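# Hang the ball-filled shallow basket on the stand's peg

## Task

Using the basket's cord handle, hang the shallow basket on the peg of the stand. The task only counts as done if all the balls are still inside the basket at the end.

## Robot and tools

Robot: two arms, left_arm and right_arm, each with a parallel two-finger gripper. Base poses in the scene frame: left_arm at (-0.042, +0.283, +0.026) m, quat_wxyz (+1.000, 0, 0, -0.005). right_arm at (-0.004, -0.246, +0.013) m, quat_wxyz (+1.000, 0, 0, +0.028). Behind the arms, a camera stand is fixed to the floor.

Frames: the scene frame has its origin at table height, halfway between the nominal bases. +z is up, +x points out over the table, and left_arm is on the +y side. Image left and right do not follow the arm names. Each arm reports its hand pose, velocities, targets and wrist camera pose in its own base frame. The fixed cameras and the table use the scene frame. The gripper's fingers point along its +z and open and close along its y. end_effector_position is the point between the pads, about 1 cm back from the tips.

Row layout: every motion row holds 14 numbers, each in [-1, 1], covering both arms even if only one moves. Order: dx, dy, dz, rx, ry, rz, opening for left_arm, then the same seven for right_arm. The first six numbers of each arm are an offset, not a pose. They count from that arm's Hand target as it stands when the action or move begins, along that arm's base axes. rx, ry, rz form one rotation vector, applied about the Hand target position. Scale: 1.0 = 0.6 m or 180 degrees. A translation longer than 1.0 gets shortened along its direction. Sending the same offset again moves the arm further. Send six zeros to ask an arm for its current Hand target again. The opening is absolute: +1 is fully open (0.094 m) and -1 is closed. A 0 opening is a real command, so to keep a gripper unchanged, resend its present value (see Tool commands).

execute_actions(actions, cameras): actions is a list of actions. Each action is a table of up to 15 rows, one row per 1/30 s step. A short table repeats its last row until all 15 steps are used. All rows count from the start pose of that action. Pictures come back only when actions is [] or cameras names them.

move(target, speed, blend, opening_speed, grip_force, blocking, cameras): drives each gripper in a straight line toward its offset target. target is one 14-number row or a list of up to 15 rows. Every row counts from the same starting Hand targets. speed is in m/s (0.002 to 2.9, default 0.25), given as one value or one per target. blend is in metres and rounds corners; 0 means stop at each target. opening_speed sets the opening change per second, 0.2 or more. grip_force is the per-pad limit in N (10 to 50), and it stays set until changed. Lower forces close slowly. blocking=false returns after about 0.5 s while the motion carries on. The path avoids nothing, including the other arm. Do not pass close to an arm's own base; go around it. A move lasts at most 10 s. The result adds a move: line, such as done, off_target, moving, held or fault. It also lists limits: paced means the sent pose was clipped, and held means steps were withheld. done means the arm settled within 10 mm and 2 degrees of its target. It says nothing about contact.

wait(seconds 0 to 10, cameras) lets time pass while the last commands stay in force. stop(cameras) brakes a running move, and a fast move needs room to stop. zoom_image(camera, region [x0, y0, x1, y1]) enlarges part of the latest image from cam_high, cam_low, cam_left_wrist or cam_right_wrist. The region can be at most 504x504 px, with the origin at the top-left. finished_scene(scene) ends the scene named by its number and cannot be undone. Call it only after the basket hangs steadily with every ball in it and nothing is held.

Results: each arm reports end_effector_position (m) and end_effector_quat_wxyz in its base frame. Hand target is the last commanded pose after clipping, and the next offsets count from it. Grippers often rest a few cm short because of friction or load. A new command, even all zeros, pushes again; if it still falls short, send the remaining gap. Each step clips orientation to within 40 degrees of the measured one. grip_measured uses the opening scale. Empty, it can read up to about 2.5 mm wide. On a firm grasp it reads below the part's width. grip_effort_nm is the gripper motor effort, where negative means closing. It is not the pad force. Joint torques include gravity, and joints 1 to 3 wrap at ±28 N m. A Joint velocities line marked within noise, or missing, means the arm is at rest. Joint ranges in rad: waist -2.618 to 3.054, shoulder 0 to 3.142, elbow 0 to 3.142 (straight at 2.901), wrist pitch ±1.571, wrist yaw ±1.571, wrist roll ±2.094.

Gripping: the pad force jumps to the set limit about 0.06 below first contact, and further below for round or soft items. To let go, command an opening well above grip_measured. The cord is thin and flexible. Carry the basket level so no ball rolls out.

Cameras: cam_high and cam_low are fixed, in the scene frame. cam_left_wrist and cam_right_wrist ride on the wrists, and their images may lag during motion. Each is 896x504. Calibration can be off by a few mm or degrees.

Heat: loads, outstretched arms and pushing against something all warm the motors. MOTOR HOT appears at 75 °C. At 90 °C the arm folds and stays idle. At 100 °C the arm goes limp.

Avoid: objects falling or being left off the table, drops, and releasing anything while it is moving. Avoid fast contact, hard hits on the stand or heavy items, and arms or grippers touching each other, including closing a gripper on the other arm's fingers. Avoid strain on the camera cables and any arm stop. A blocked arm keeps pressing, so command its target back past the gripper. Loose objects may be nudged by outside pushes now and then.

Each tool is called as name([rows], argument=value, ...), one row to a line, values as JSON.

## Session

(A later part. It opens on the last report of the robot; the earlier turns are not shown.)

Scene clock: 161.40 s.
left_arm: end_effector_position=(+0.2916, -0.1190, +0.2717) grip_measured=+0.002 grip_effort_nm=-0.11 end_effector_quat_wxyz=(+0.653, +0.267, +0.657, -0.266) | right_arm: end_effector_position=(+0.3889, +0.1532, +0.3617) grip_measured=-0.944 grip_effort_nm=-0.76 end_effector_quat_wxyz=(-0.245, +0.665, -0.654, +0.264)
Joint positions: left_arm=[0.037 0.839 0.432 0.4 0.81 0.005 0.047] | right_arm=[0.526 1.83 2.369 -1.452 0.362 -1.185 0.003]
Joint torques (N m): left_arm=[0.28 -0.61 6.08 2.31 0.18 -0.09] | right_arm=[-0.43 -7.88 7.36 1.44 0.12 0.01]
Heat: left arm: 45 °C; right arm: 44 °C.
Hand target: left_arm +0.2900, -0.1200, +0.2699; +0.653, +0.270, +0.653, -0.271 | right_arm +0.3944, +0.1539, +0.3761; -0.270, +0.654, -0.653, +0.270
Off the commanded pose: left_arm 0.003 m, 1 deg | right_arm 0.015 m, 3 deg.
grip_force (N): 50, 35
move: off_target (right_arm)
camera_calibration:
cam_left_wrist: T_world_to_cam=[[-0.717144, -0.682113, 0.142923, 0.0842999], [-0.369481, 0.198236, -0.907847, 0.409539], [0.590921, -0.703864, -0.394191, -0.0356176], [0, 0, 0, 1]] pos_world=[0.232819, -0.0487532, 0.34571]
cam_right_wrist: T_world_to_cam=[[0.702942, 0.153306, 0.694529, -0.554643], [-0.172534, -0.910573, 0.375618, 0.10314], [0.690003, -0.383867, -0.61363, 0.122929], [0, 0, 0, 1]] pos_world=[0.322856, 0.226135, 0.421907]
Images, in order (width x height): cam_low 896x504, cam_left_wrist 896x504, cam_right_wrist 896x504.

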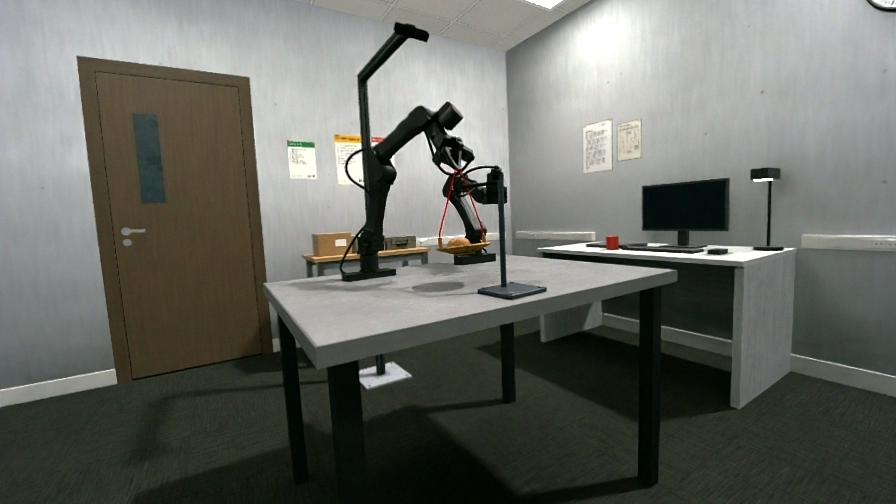

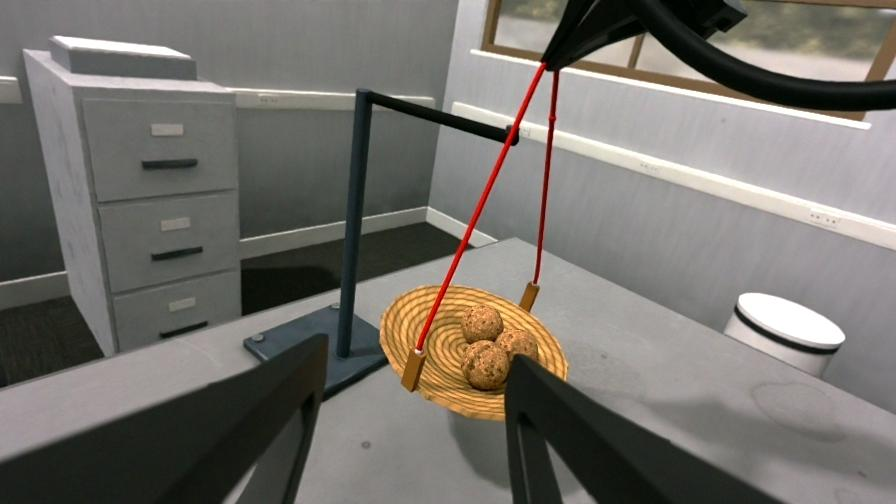

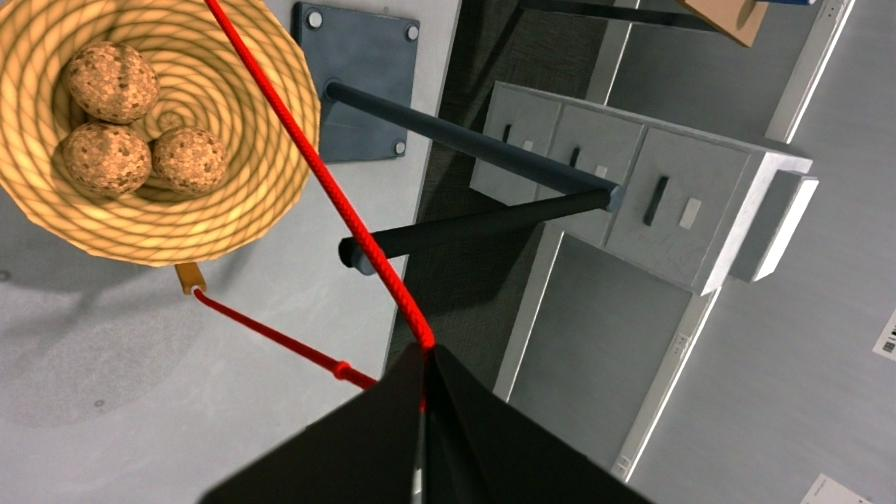

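move([
  [0,0,0,0,0,0,0.0,0.051,0.002,-0.02,0,0,0,-1.0],
  [0,0,0,0,0,0,0.0,0.0927,0.005,-0.045,0,0,0,-1.0],
], speed=0.03, blend=[0.01,0], cameras=["cam_low","cam_left_wrist","cam_right_wrist"])

zoom_image(camera="cam_left_wrist", region=[340, 40, 600, 240])

zoom_image(camera="cam_low", region=[400, 130, 560, 290])

Scene clock: 166.87 s.
left_arm: end_effector_position=(+0.2916, -0.1190, +0.2717) grip_measured=+0.002 grip_effort_nm=-0.11 end_effector_quat_wxyz=(+0.653, +0.267, +0.657, -0.266) | right_arm: end_effector_position=(+0.4400, +0.1548, +0.3300) grip_measured=-0.944 grip_effort_nm=-0.77 end_effector_quat_wxyz=(-0.236, +0.668, -0.656, +0.259)
Joint positions: left_arm=[0.037 0.839 0.432 0.4 0.81 0.005 0.047] | right_arm=[0.457 1.963 2.407 -1.362 0.317 -1.24 0.003]
Joint torques (N m): left_arm=[0.28 -0.58 6.09 2.33 0.2 -0.08] | right_arm=[-0.53 -9.58 7.87 1.6 0.11 0.03]
Heat: left arm: 45 °C; right arm: 44 °C.
Hand target: left_arm +0.2900, -0.1200, +0.2699; +0.653, +0.270, +0.653, -0.271 | right_arm +0.4500, +0.1569, +0.3491; -0.270, +0.654, -0.653, +0.270
Off the commanded pose: left_arm 0.003 m, 1 deg | right_arm 0.022 m, 5 deg.
grip_force (N): 50, 35
move: off_target (right_arm)
camera_calibration:
cam_left_wrist: T_world_to_cam=[[-0.717144, -0.682113, 0.142923, 0.0842999], [-0.369481, 0.198236, -0.907847, 0.409539], [0.590921, -0.703864, -0.394191, -0.0356176], [0, 0, 0, 1]] pos_world=[0.232819, -0.0487532, 0.34571]
cam_right_wrist: T_world_to_cam=[[0.717837, 0.157728, 0.678109, -0.570661], [-0.165309, -0.90753, 0.386085, 0.118182], [0.676301, -0.389244, -0.625385, 0.0795739], [0, 0, 0, 1]] pos_world=[0.375362, 0.228237, 0.391106]
Images, in order (width x height): cam_low 896x504, cam_left_wrist 896x504, cam_right_wrist 896x504.

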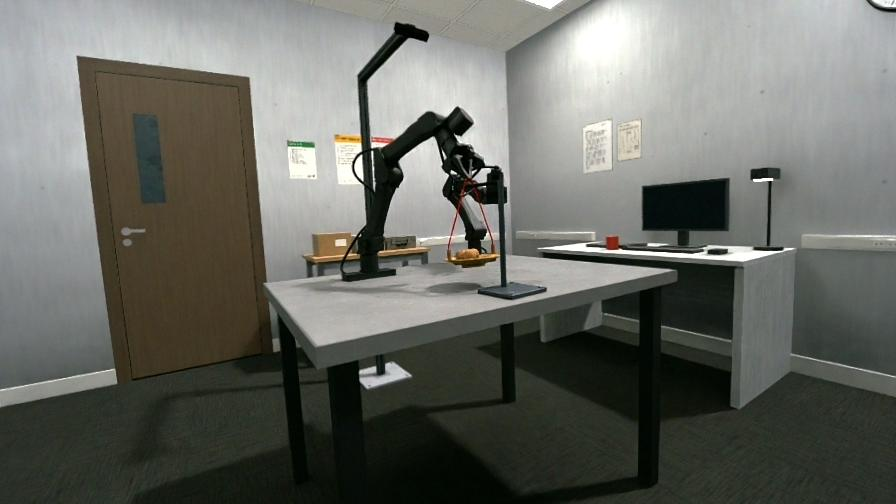

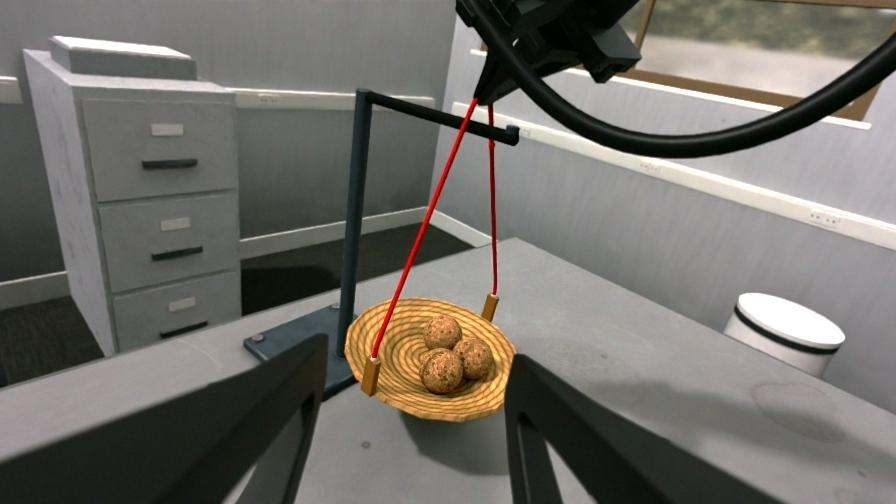

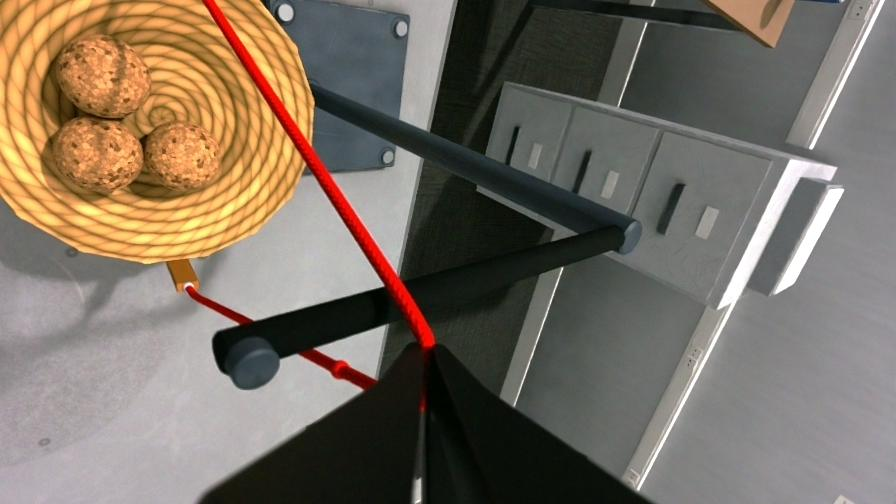

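Scaled by 1.938 from the camera's 896x504 image, which has a finer 1280x720 frame.

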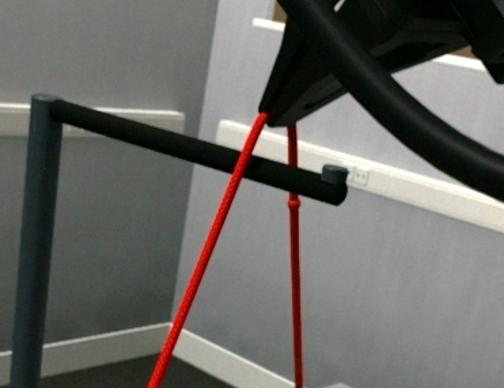

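Scaled by 3.150 from the camera's 896x504 image, which has a finer 1280x720 frame.

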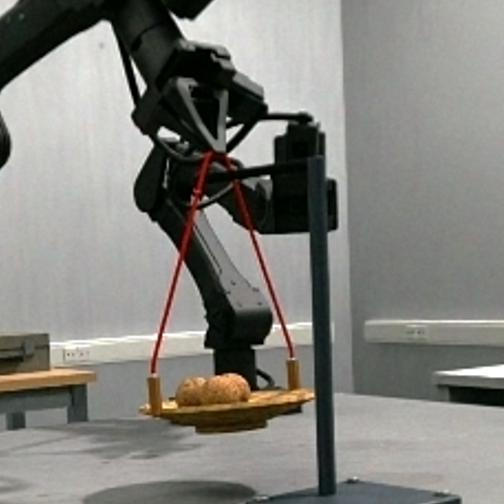

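move(target=[0,0,0,0,0,0,0.0,0.0,0.001,-0.012,0,0.028,0,-1.0], speed=0.02, cameras=["cam_left_wrist","cam_right_wrist"])

zoom_image(camera="cam_left_wrist", region=[400, 60, 560, 180])

Scene clock: 172.87 s.
left_arm: end_effector_position=(+0.2916, -0.1190, +0.2717) grip_measured=+0.002 grip_effort_nm=-0.11 end_effector_quat_wxyz=(+0.653, +0.267, +0.657, -0.266) | right_arm: end_effector_position=(+0.4472, +0.1587, +0.3330) grip_measured=-0.944 grip_effort_nm=-0.76 end_effector_quat_wxyz=(-0.228, +0.674, -0.660, +0.241)
Joint positions: left_arm=[0.037 0.839 0.432 0.4 0.81 0.005 0.047] | right_arm=[0.445 2.169 2.807 -1.585 0.282 -1.238 0.003]
Joint torques (N m): left_arm=[0.23 -0.55 6.05 2.32 0.19 -0.08] | right_arm=[-0.55 -10.17 6.74 1.23 0.08 0.11]
Heat: left arm: 45 °C; right arm: 44 °C.
Hand target: left_arm +0.2900, -0.1200, +0.2699; +0.653, +0.270, +0.653, -0.271 | right_arm +0.4500, +0.1575, +0.3417; -0.241, +0.665, -0.664, +0.241
Off the commanded pose: left_arm 0.003 m, 1 deg | right_arm 0.009 m, 2 deg.
grip_force (N): 50, 35
move: done
camera_calibration:
cam_left_wrist: T_world_to_cam=[[-0.717144, -0.682113, 0.142923, 0.0842999], [-0.369481, 0.198236, -0.907847, 0.409539], [0.590921, -0.703864, -0.394191, -0.0356176], [0, 0, 0, 1]] pos_world=[0.232819, -0.0487532, 0.34571]
cam_right_wrist: T_world_to_cam=[[0.742518, 0.153782, 0.651934, -0.580184], [-0.143623, -0.9141, 0.379202, 0.115456], [0.654247, -0.375197, -0.656649, 0.0961456], [0, 0, 0, 1]] pos_world=[0.384477, 0.230834, 0.397595]
Images, in order (width x height): cam_left_wrist 896x504, cam_right_wrist 896x504.

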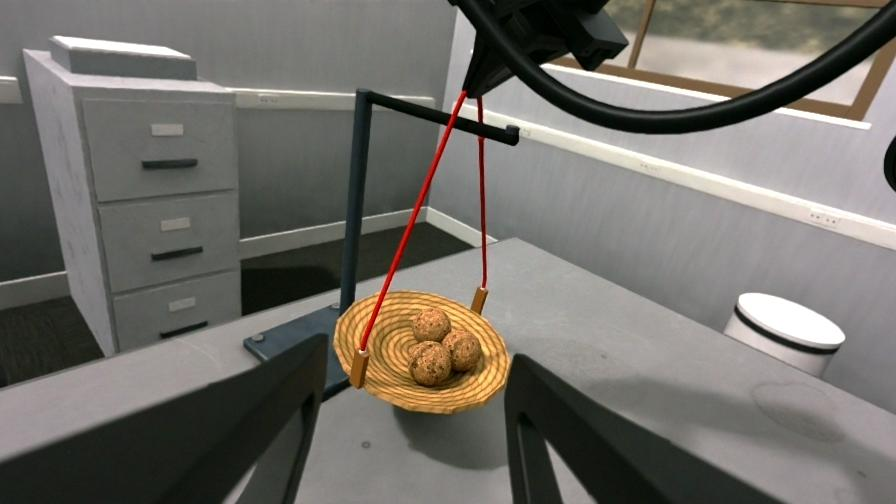

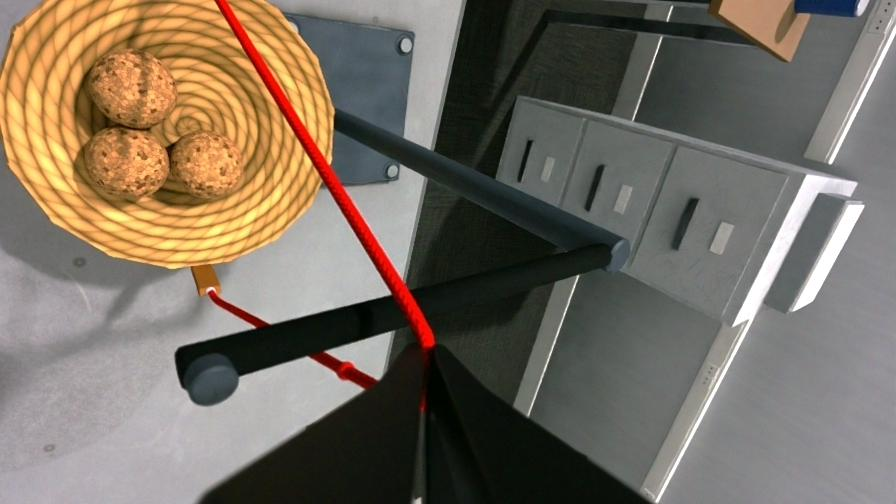

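Scaled by 3.150 from the camera's 896x504 image, which has a finer 1280x720 frame.

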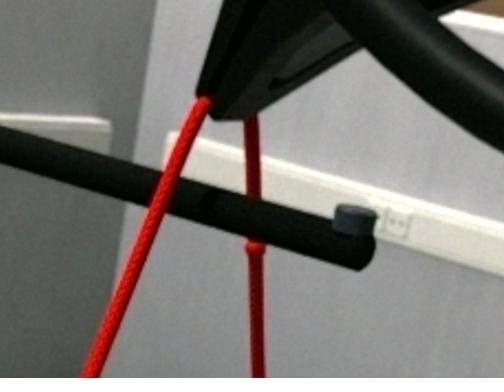

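move(target=[0,0,0,0,0,0,0.0,-0.017,-0.0035,-0.025,0,0.0,0,-1.0], speed=0.02, cameras=["cam_left_wrist","cam_right_wrist"])

zoom_image(camera="cam_left_wrist", region=[400, 60, 560, 180])

Scene clock: 175.03 s.
left_arm: end_effector_position=(+0.2916, -0.1190, +0.2717) grip_measured=+0.002 grip_effort_nm=-0.11 end_effector_quat_wxyz=(+0.653, +0.267, +0.657, -0.266) | right_arm: end_effector_position=(+0.4433, +0.1567, +0.3165) grip_measured=-0.944 grip_effort_nm=-0.76 end_effector_quat_wxyz=(-0.226, +0.672, -0.664, +0.239)
Joint positions: left_arm=[0.037 0.839 0.432 0.4 0.81 0.005 0.047] | right_arm=[0.445 1.995 2.422 -1.381 0.283 -1.228 0.003]
Joint torques (N m): left_arm=[0.25 -0.59 6.19 2.33 0.18 -0.08] | right_arm=[-0.06 -12.59 4.01 1.29 0.1 0.09]
Heat: left arm: 45 °C; right arm: 43 °C.
Hand target: left_arm +0.2900, -0.1200, +0.2699; +0.653, +0.270, +0.653, -0.271 | right_arm +0.4398, +0.1554, +0.3268; -0.241, +0.665, -0.664, +0.241
Off the commanded pose: left_arm 0.003 m, 1 deg | right_arm 0.011 m, 2 deg.
grip_force (N): 50, 35
move: off_target (right_arm)
camera_calibration:
cam_left_wrist: T_world_to_cam=[[-0.717144, -0.682113, 0.142923, 0.0842999], [-0.369481, 0.198236, -0.907847, 0.409539], [0.590921, -0.703864, -0.394191, -0.0356176], [0, 0, 0, 1]] pos_world=[0.232819, -0.0487532, 0.34571]
cam_right_wrist: T_world_to_cam=[[0.747669, 0.146449, 0.647722, -0.566004], [-0.148527, -0.913792, 0.378053, 0.121738], [0.647249, -0.378863, -0.661462, 0.0923752], [0, 0, 0, 1]] pos_world=[0.381475, 0.229132, 0.381693]
Images, in order (width x height): cam_left_wrist 896x504, cam_right_wrist 896x504.

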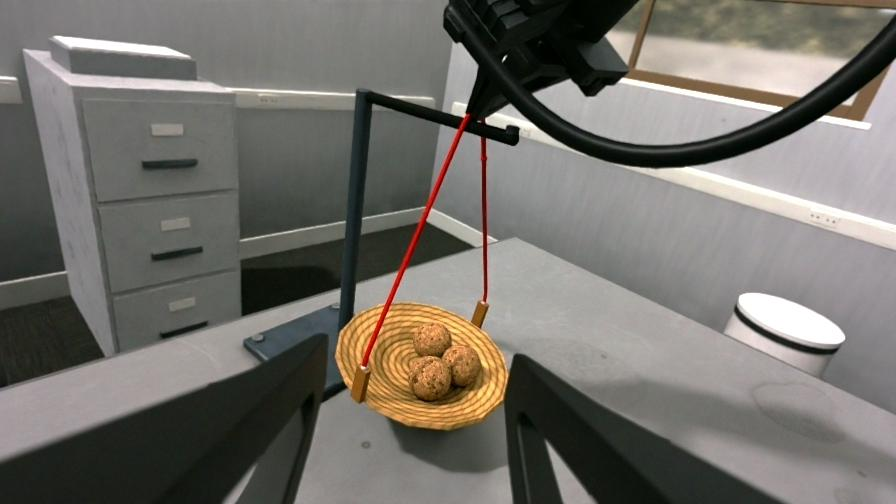

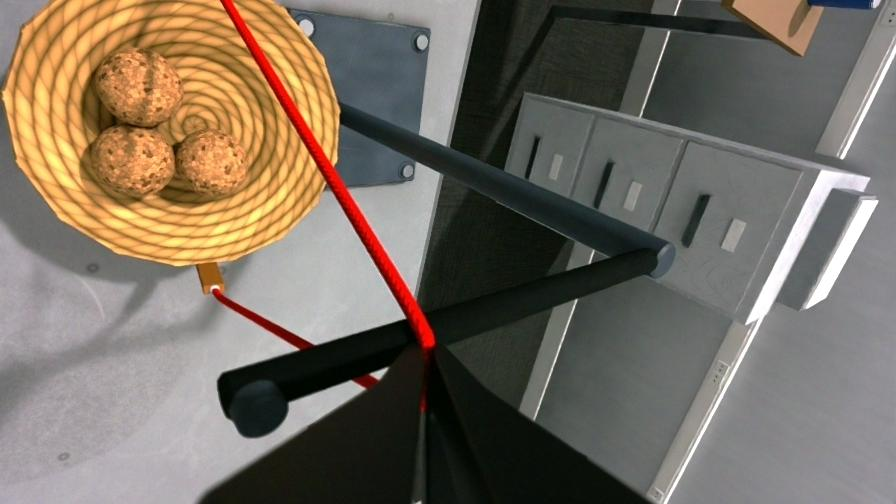

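Scaled by 3.150 from the camera's 896x504 image, which has a finer 1280x720 frame.

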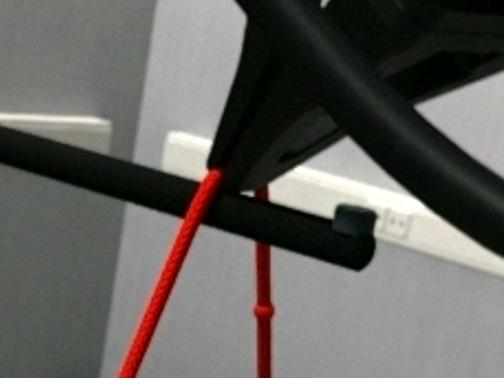

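move(target=[0,0,0,0,0,0,0.0,0,0,-0.008,0,0.0,0,-1.0], speed=0.015, cameras=["cam_left_wrist","cam_right_wrist"])

zoom_image(camera="cam_left_wrist", region=[420, 80, 540, 170])

zoom_image(camera="cam_right_wrist", region=[330, 250, 530, 450])

Scene clock: 177.37 s.
left_arm: end_effector_position=(+0.2916, -0.1190, +0.2717) grip_measured=+0.002 grip_effort_nm=-0.11 end_effector_quat_wxyz=(+0.653, +0.267, +0.657, -0.266) | right_arm: end_effector_position=(+0.4433, +0.1567, +0.3162) grip_measured=-0.944 grip_effort_nm=-0.76 end_effector_quat_wxyz=(-0.233, +0.669, -0.663, +0.241)
Joint positions: left_arm=[0.037 0.839 0.432 0.4 0.81 0.005 0.047] | right_arm=[0.445 1.966 2.366 -1.34 0.283 -1.228 0.003]
Joint torques (N m): left_arm=[0.23 -0.61 6.15 2.33 0.19 -0.08] | right_arm=[-0.03 -11.88 3.93 1.26 0.09 0.1]
Heat: left arm: 45 °C; right arm: 43 °C.
Hand target: left_arm +0.2900, -0.1200, +0.2699; +0.653, +0.270, +0.653, -0.271 | right_arm +0.4398, +0.1554, +0.3220; -0.241, +0.665, -0.664, +0.241
Off the commanded pose: left_arm 0.003 m, 1 deg | right_arm 0.007 m, 1 deg.
grip_force (N): 50, 35
move: done
camera_calibration:
cam_left_wrist: T_world_to_cam=[[-0.717144, -0.682113, 0.142923, 0.0842999], [-0.369481, 0.198236, -0.907847, 0.409539], [0.590921, -0.703864, -0.394191, -0.0356176], [0, 0, 0, 1]] pos_world=[0.232819, -0.0487532, 0.34571]
cam_right_wrist: T_world_to_cam=[[0.739131, 0.142395, 0.658338, -0.564758], [-0.153424, -0.916113, 0.370403, 0.126826], [0.655856, -0.374781, -0.655281, 0.0857149], [0, 0, 0, 1]] pos_world=[0.380672, 0.22873, 0.380993]
Images, in order (width x height): cam_left_wrist 896x504, cam_right_wrist 896x504.

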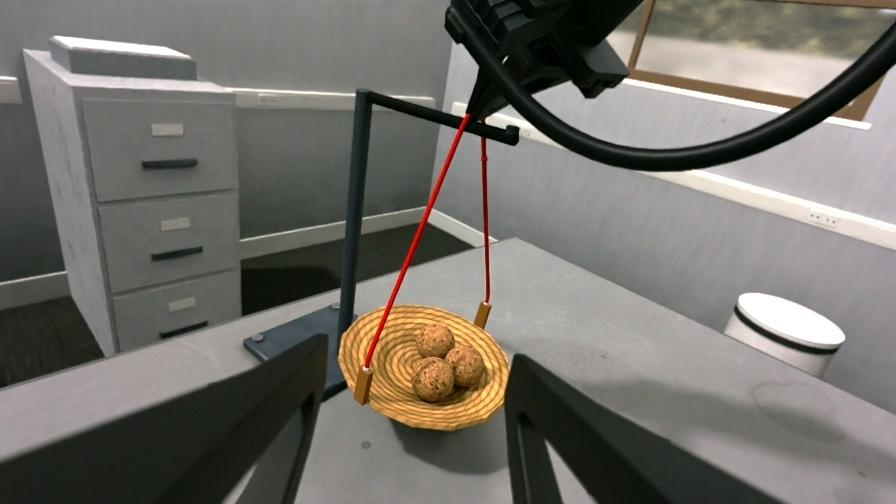

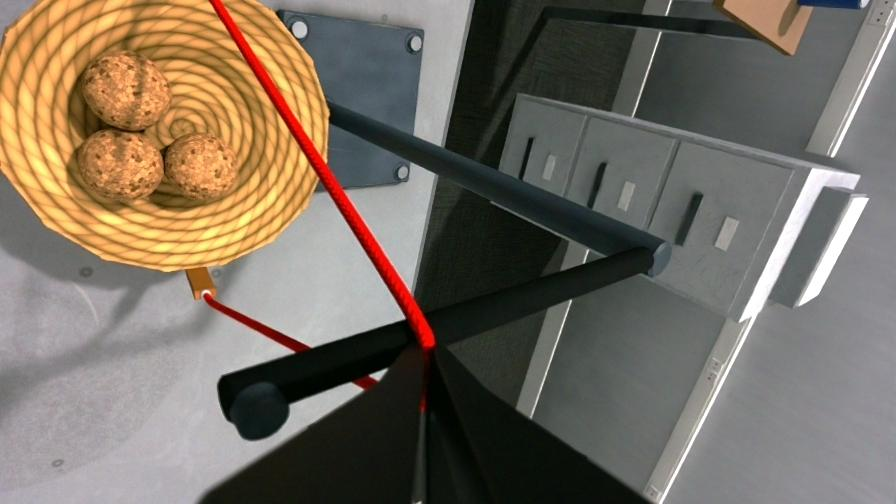

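Scaled by 4.200 from the camera's 896x504 image, which has a finer 1280x720 frame.

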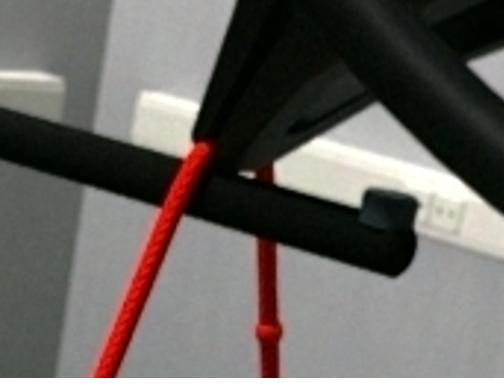

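Scaled by 2.520 from the camera's 896x504 image, which has a finer 1280x720 frame.

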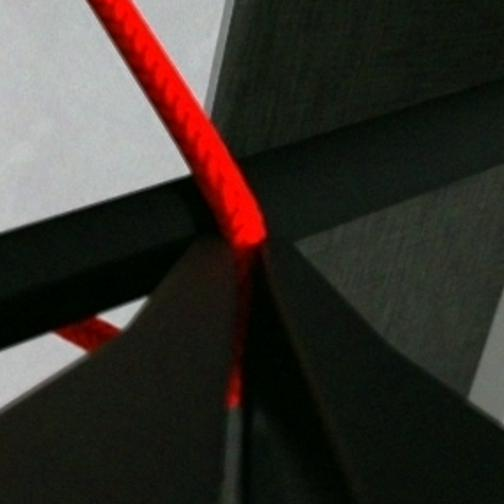

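move(target=[0,0,0,0,0,0,0.0,0,0,-0.008,0,0.0,0,-1.0], speed=0.015, cameras=["cam_left_wrist"])

zoom_image(camera="cam_left_wrist", region=[420, 80, 540, 170])

Scene clock: 179.20 s.
left_arm: end_effector_position=(+0.2916, -0.1190, +0.2717) grip_measured=+0.002 grip_effort_nm=-0.11 end_effector_quat_wxyz=(+0.653, +0.267, +0.657, -0.266) | right_arm: end_effector_position=(+0.4434, +0.1565, +0.3158) grip_measured=-0.944 grip_effort_nm=-0.76 end_effector_quat_wxyz=(-0.239, +0.667, -0.662, +0.244)
Joint positions: left_arm=[0.037 0.839 0.432 0.4 0.81 0.005 0.047] | right_arm=[0.445 1.941 2.316 -1.302 0.284 -1.228 0.003]
Joint torques (N m): left_arm=[0.28 -0.55 6.11 2.31 0.18 -0.09] | right_arm=[-0.01 -11.17 3.78 1.25 0.08 0.1]
Heat: left arm: 46 °C; right arm: 43 °C.
Hand target: left_arm +0.2900, -0.1200, +0.2699; +0.653, +0.270, +0.653, -0.271 | right_arm +0.4398, +0.1554, +0.3172; -0.241, +0.665, -0.664, +0.241
Off the commanded pose: left_arm 0.003 m, 1 deg | right_arm 0.004 m, 1 deg.
grip_force (N): 50, 35
move: done
camera_calibration:
cam_left_wrist: T_world_to_cam=[[-0.717144, -0.682113, 0.142923, 0.0842999], [-0.369481, 0.198236, -0.907847, 0.409539], [0.590921, -0.703864, -0.394191, -0.0356176], [0, 0, 0, 1]] pos_world=[0.232819, -0.0487532, 0.34571]
Images, in order (width x height): cam_left_wrist 896x504.

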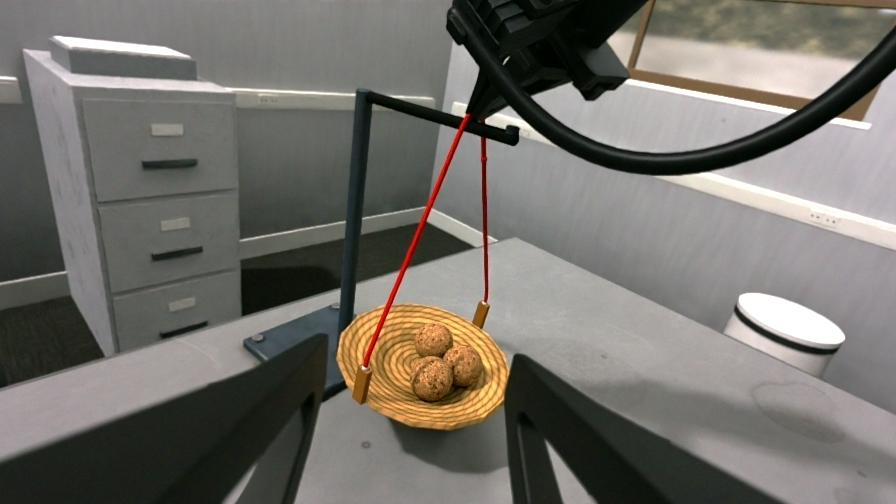

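Scaled by 4.200 from the camera's 896x504 image, which has a finer 1280x720 frame.

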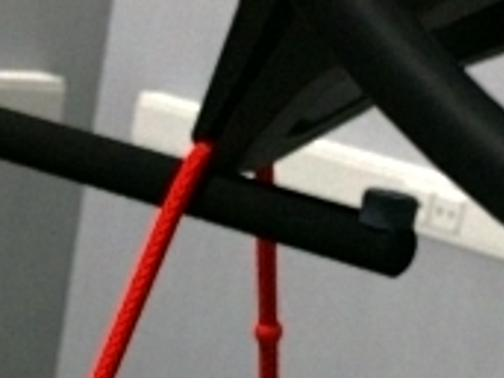

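move(target=[0,0,0,0,0,0,0.0,0,0,0.016,0,0.0,0,-0.75], speed=0.01, opening_speed=0.2, cameras=["cam_left_wrist","cam_right_wrist"])

zoom_image(camera="cam_left_wrist", region=[420, 80, 540, 170])

zoom_image(camera="cam_right_wrist", region=[330, 250, 530, 450])

Scene clock: 184.63 s.
left_arm: end_effector_position=(+0.2916, -0.1190, +0.2717) grip_measured=+0.002 grip_effort_nm=-0.11 end_effector_quat_wxyz=(+0.653, +0.267, +0.657, -0.266) | right_arm: end_effector_position=(+0.4402, +0.1549, +0.3234) grip_measured=-0.752 grip_effort_nm=0.08 end_effector_quat_wxyz=(-0.238, +0.667, -0.662, +0.244)
Joint positions: left_arm=[0.037 0.839 0.432 0.4 0.81 0.005 0.047] | right_arm=[0.445 1.953 2.371 -1.345 0.284 -1.228 0.012]
Joint torques (N m): left_arm=[0.27 -0.66 6.11 2.31 0.19 -0.09] | right_arm=[-0.01 -8.76 7.31 1.08 0.06 0.11]
Heat: left arm: 46 °C; right arm: 43 °C.
Hand target: left_arm +0.2900, -0.1200, +0.2699; +0.653, +0.270, +0.653, -0.271 | right_arm +0.4399, +0.1555, +0.3267; -0.241, +0.665, -0.664, +0.241
Off the commanded pose: left_arm 0.003 m, 1 deg | right_arm 0.003 m, 1 deg.
grip_force (N): 50, 35
move: done
camera_calibration:
cam_left_wrist: T_world_to_cam=[[-0.717144, -0.682113, 0.142923, 0.0842999], [-0.369481, 0.198236, -0.907847, 0.409539], [0.590921, -0.703864, -0.394191, -0.0356176], [0, 0, 0, 1]] pos_world=[0.232819, -0.0487532, 0.34571]
cam_right_wrist: T_world_to_cam=[[0.730694, 0.138517, 0.668505, -0.565883], [-0.158968, -0.917764, 0.363921, 0.126887], [0.663939, -0.372186, -0.648585, 0.0856863], [0, 0, 0, 1]] pos_world=[0.376768, 0.226728, 0.387693]
Images, in order (width x height): cam_left_wrist 896x504, cam_right_wrist 896x504.

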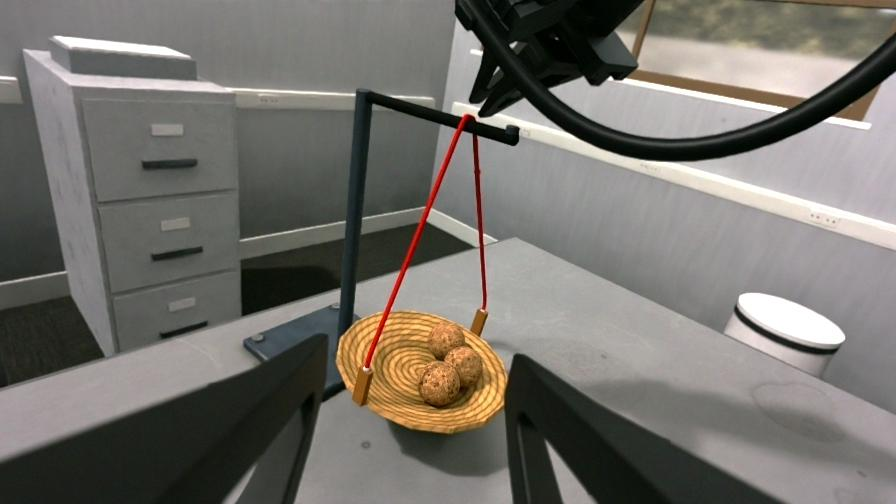

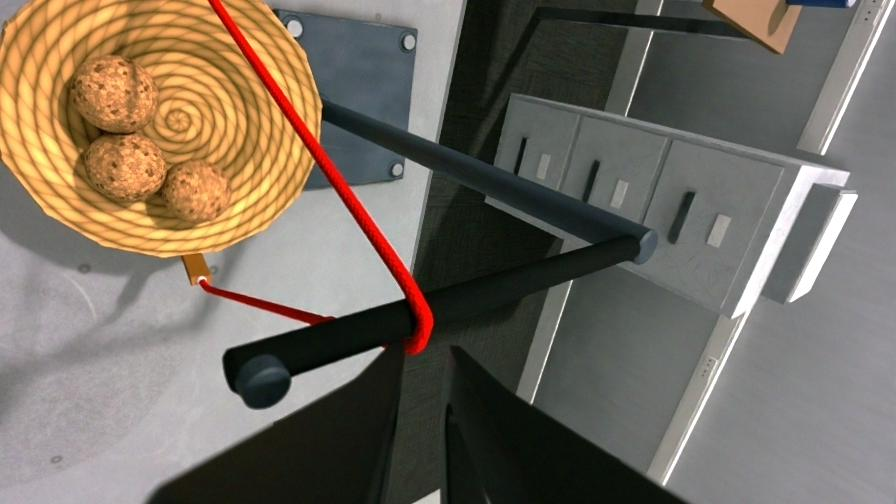

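Scaled by 4.200 from the camera's 896x504 image, which has a finer 1280x720 frame.

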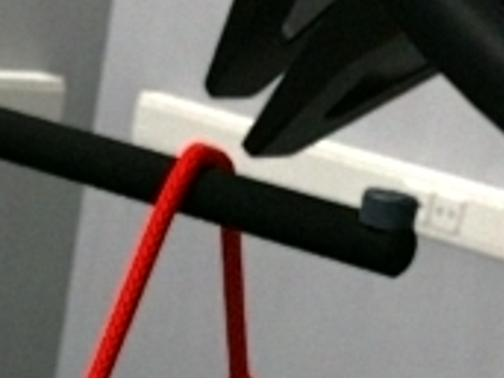

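Scaled by 2.520 from the camera's 896x504 image, which has a finer 1280x720 frame.

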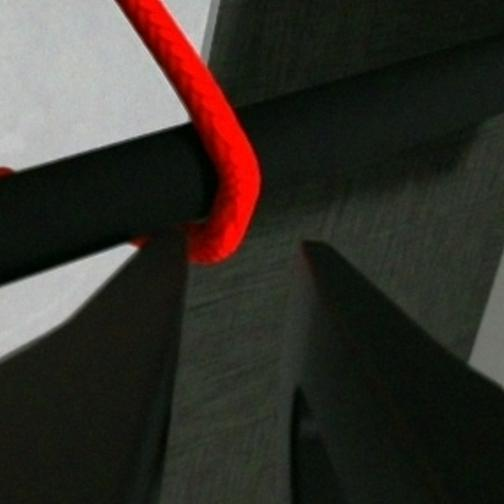

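move([
  [0,0,0,0,0,0,0.0,-0.02,0,0.025,0,0.0,0,-0.75],
  [0,0,0,0,0,0,0.0,-0.15,0,0.058,0,0.0,0,-0.75],
  [0,0,0,0,0,0,0.0,-0.25,-0.05,0.08,0,0.0,0,-0.75],
], speed=0.05, blend=[0.005,0.02,0], cameras=["cam_left_wrist","cam_right_wrist","cam_low"])

zoom_image(camera="cam_left_wrist", region=[420, 80, 540, 170])

zoom_image(camera="cam_low", region=[400, 130, 560, 310])

Scene clock: 190.30 s.
left_arm: end_effector_position=(+0.2916, -0.1190, +0.2717) grip_measured=+0.002 grip_effort_nm=-0.12 end_effector_quat_wxyz=(+0.653, +0.267, +0.657, -0.266) | right_arm: end_effector_position=(+0.2965, +0.1290, +0.3743) grip_measured=-0.752 grip_effort_nm=0.08 end_effector_quat_wxyz=(-0.244, +0.666, -0.663, +0.240)
Joint positions: left_arm=[0.037 0.839 0.432 0.4 0.81 0.005 0.047] | right_arm=[0.612 1.543 2.142 -1.564 0.373 -1.081 0.012]
Joint torques (N m): left_arm=[0.21 -0.57 6.06 2.33 0.18 -0.08] | right_arm=[0.61 -6.31 3.56 1.03 0.28 0.12]
Heat: left arm: 46 °C; right arm: 42 °C.
Hand target: left_arm +0.2900, -0.1200, +0.2699; +0.653, +0.270, +0.653, -0.271 | right_arm +0.2898, +0.1254, +0.3748; -0.241, +0.665, -0.664, +0.241
Off the commanded pose: left_arm 0.003 m, 1 deg | right_arm 0.008 m, 0 deg.
grip_force (N): 50, 35
move: done
camera_calibration:
cam_left_wrist: T_world_to_cam=[[-0.717144, -0.682113, 0.142923, 0.0842999], [-0.369481, 0.198236, -0.907847, 0.409539], [0.590921, -0.703864, -0.394191, -0.0356176], [0, 0, 0, 1]] pos_world=[0.232819, -0.0487532, 0.34571]
cam_right_wrist: T_world_to_cam=[[0.728502, 0.131829, 0.67224, -0.491289], [-0.157882, -0.922582, 0.352018, 0.0664323], [0.666602, -0.36258, -0.651289, 0.203458], [0, 0, 0, 1]] pos_world=[0.232768, 0.199825, 0.439389]
Images, in order (width x height): cam_low 896x504, cam_left_wrist 896x504, cam_right_wrist 896x504.

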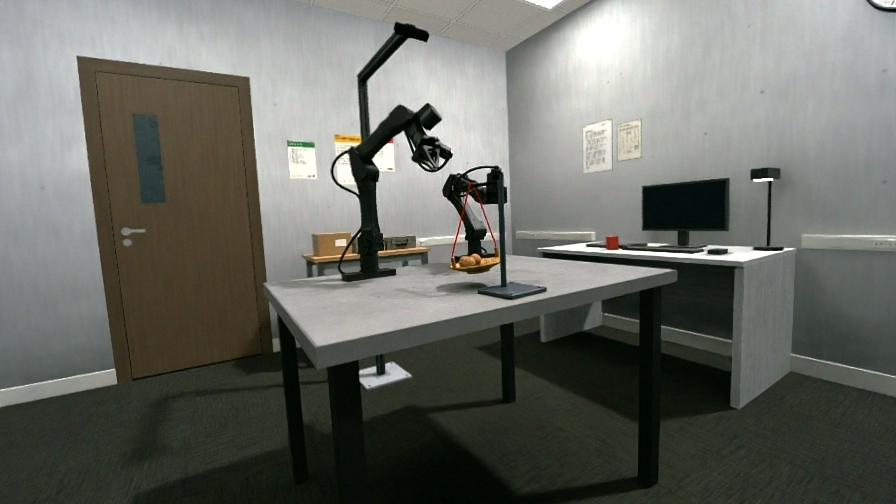

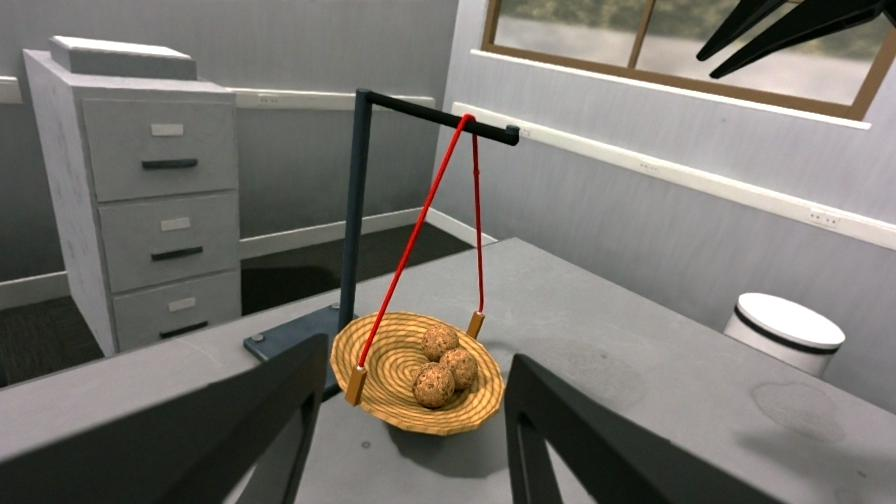

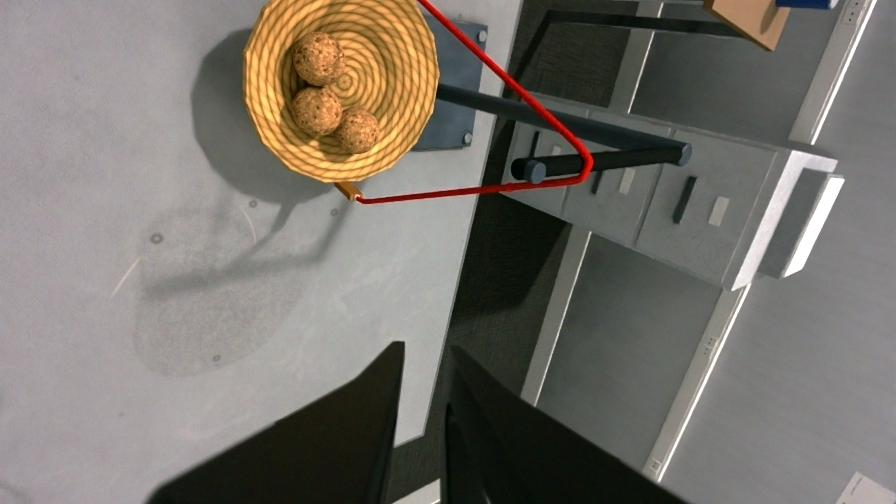

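Scaled by 4.200 from the camera's 896x504 image, which has a finer 1280x720 frame.

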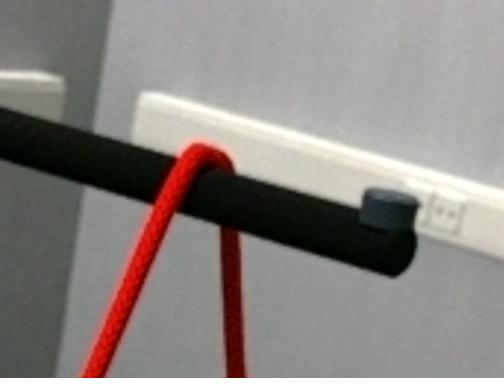

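Scaled by 2.800 from the camera's 896x504 image, which has a finer 1280x720 frame.

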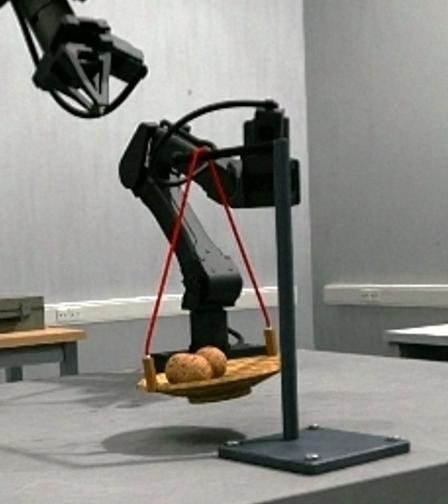

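wait(seconds=1.5, cameras=["cam_low","cam_left_wrist"])

zoom_image(camera="cam_low", region=[400, 130, 560, 310])

Scene clock: 192.63 s.
left_arm: end_effector_position=(+0.2916, -0.1190, +0.2717) grip_measured=+0.002 grip_effort_nm=-0.11 end_effector_quat_wxyz=(+0.653, +0.267, +0.657, -0.266) | right_arm: end_effector_position=(+0.2964, +0.1290, +0.3743) grip_measured=-0.752 grip_effort_nm=0.08 end_effector_quat_wxyz=(-0.244, +0.666, -0.663, +0.240)
Joint positions: left_arm=[0.037 0.839 0.432 0.4 0.81 0.005 0.047] | right_arm=[0.612 1.543 2.142 -1.565 0.373 -1.081 0.012]
Joint torques (N m): left_arm=[0.27 -0.59 6.11 2.32 0.19 -0.08] | right_arm=[0.61 -6.35 3.58 1.03 0.25 0.11]
Heat: left arm: 46 °C; right arm: 42 °C.
Hand target: left_arm +0.2900, -0.1200, +0.2699; +0.653, +0.270, +0.653, -0.271 | right_arm +0.2897, +0.1254, +0.3748; -0.241, +0.665, -0.664, +0.241
Tool commands: left_gripper/opening=+0.0 right_gripper/opening=-0.75
Off the commanded pose: left_arm 0.003 m, 1 deg | right_arm 0.007 m, 0 deg.
grip_force (N): 50, 35
wait: 1.50 s; at rest from the start
camera_calibration:
cam_left_wrist: T_world_to_cam=[[-0.717144, -0.682113, 0.142923, 0.0842999], [-0.369481, 0.198236, -0.907847, 0.409539], [0.590921, -0.703864, -0.394191, -0.0356176], [0, 0, 0, 1]] pos_world=[0.232819, -0.0487532, 0.34571]
Images, in order (width x height): cam_low 896x504, cam_left_wrist 896x504.

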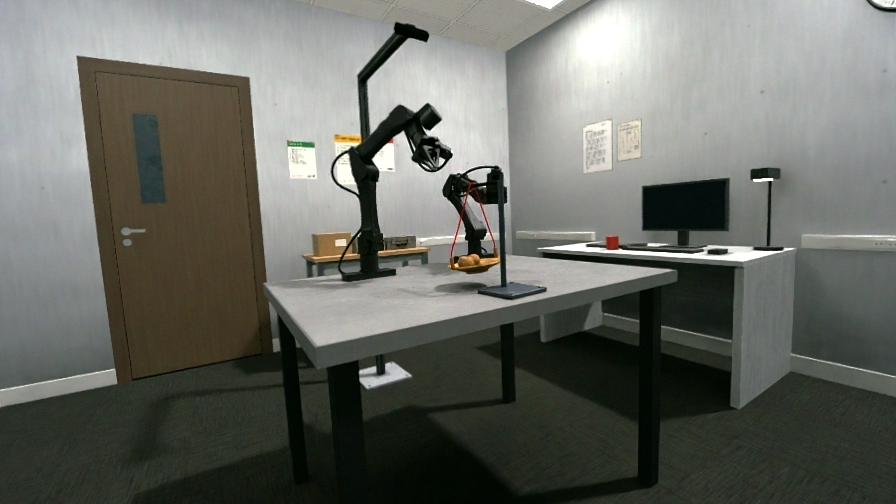

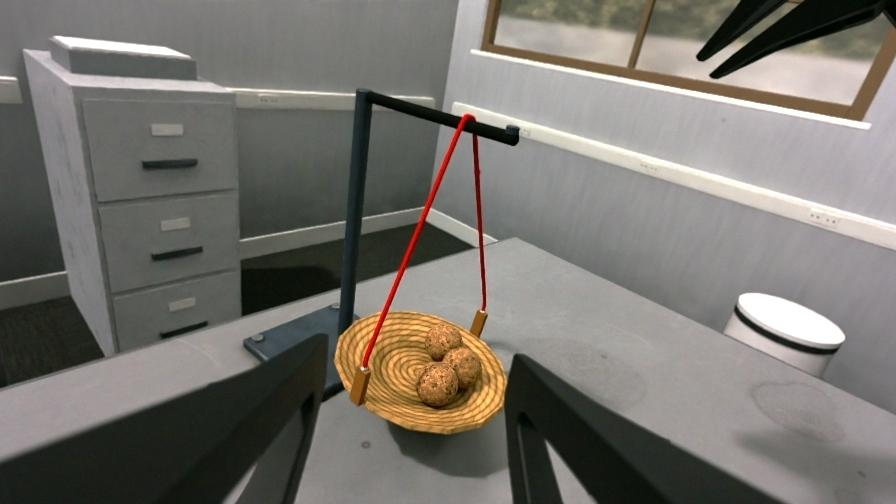

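Scaled by 2.800 from the camera's 896x504 image, which has a finer 1280x720 frame.

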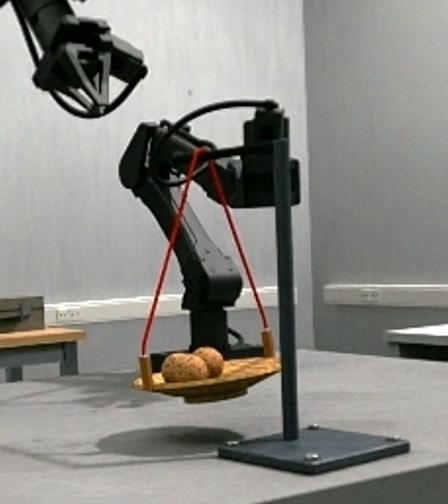

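finished_scene(scene=1)

The scene is finished: the task was done.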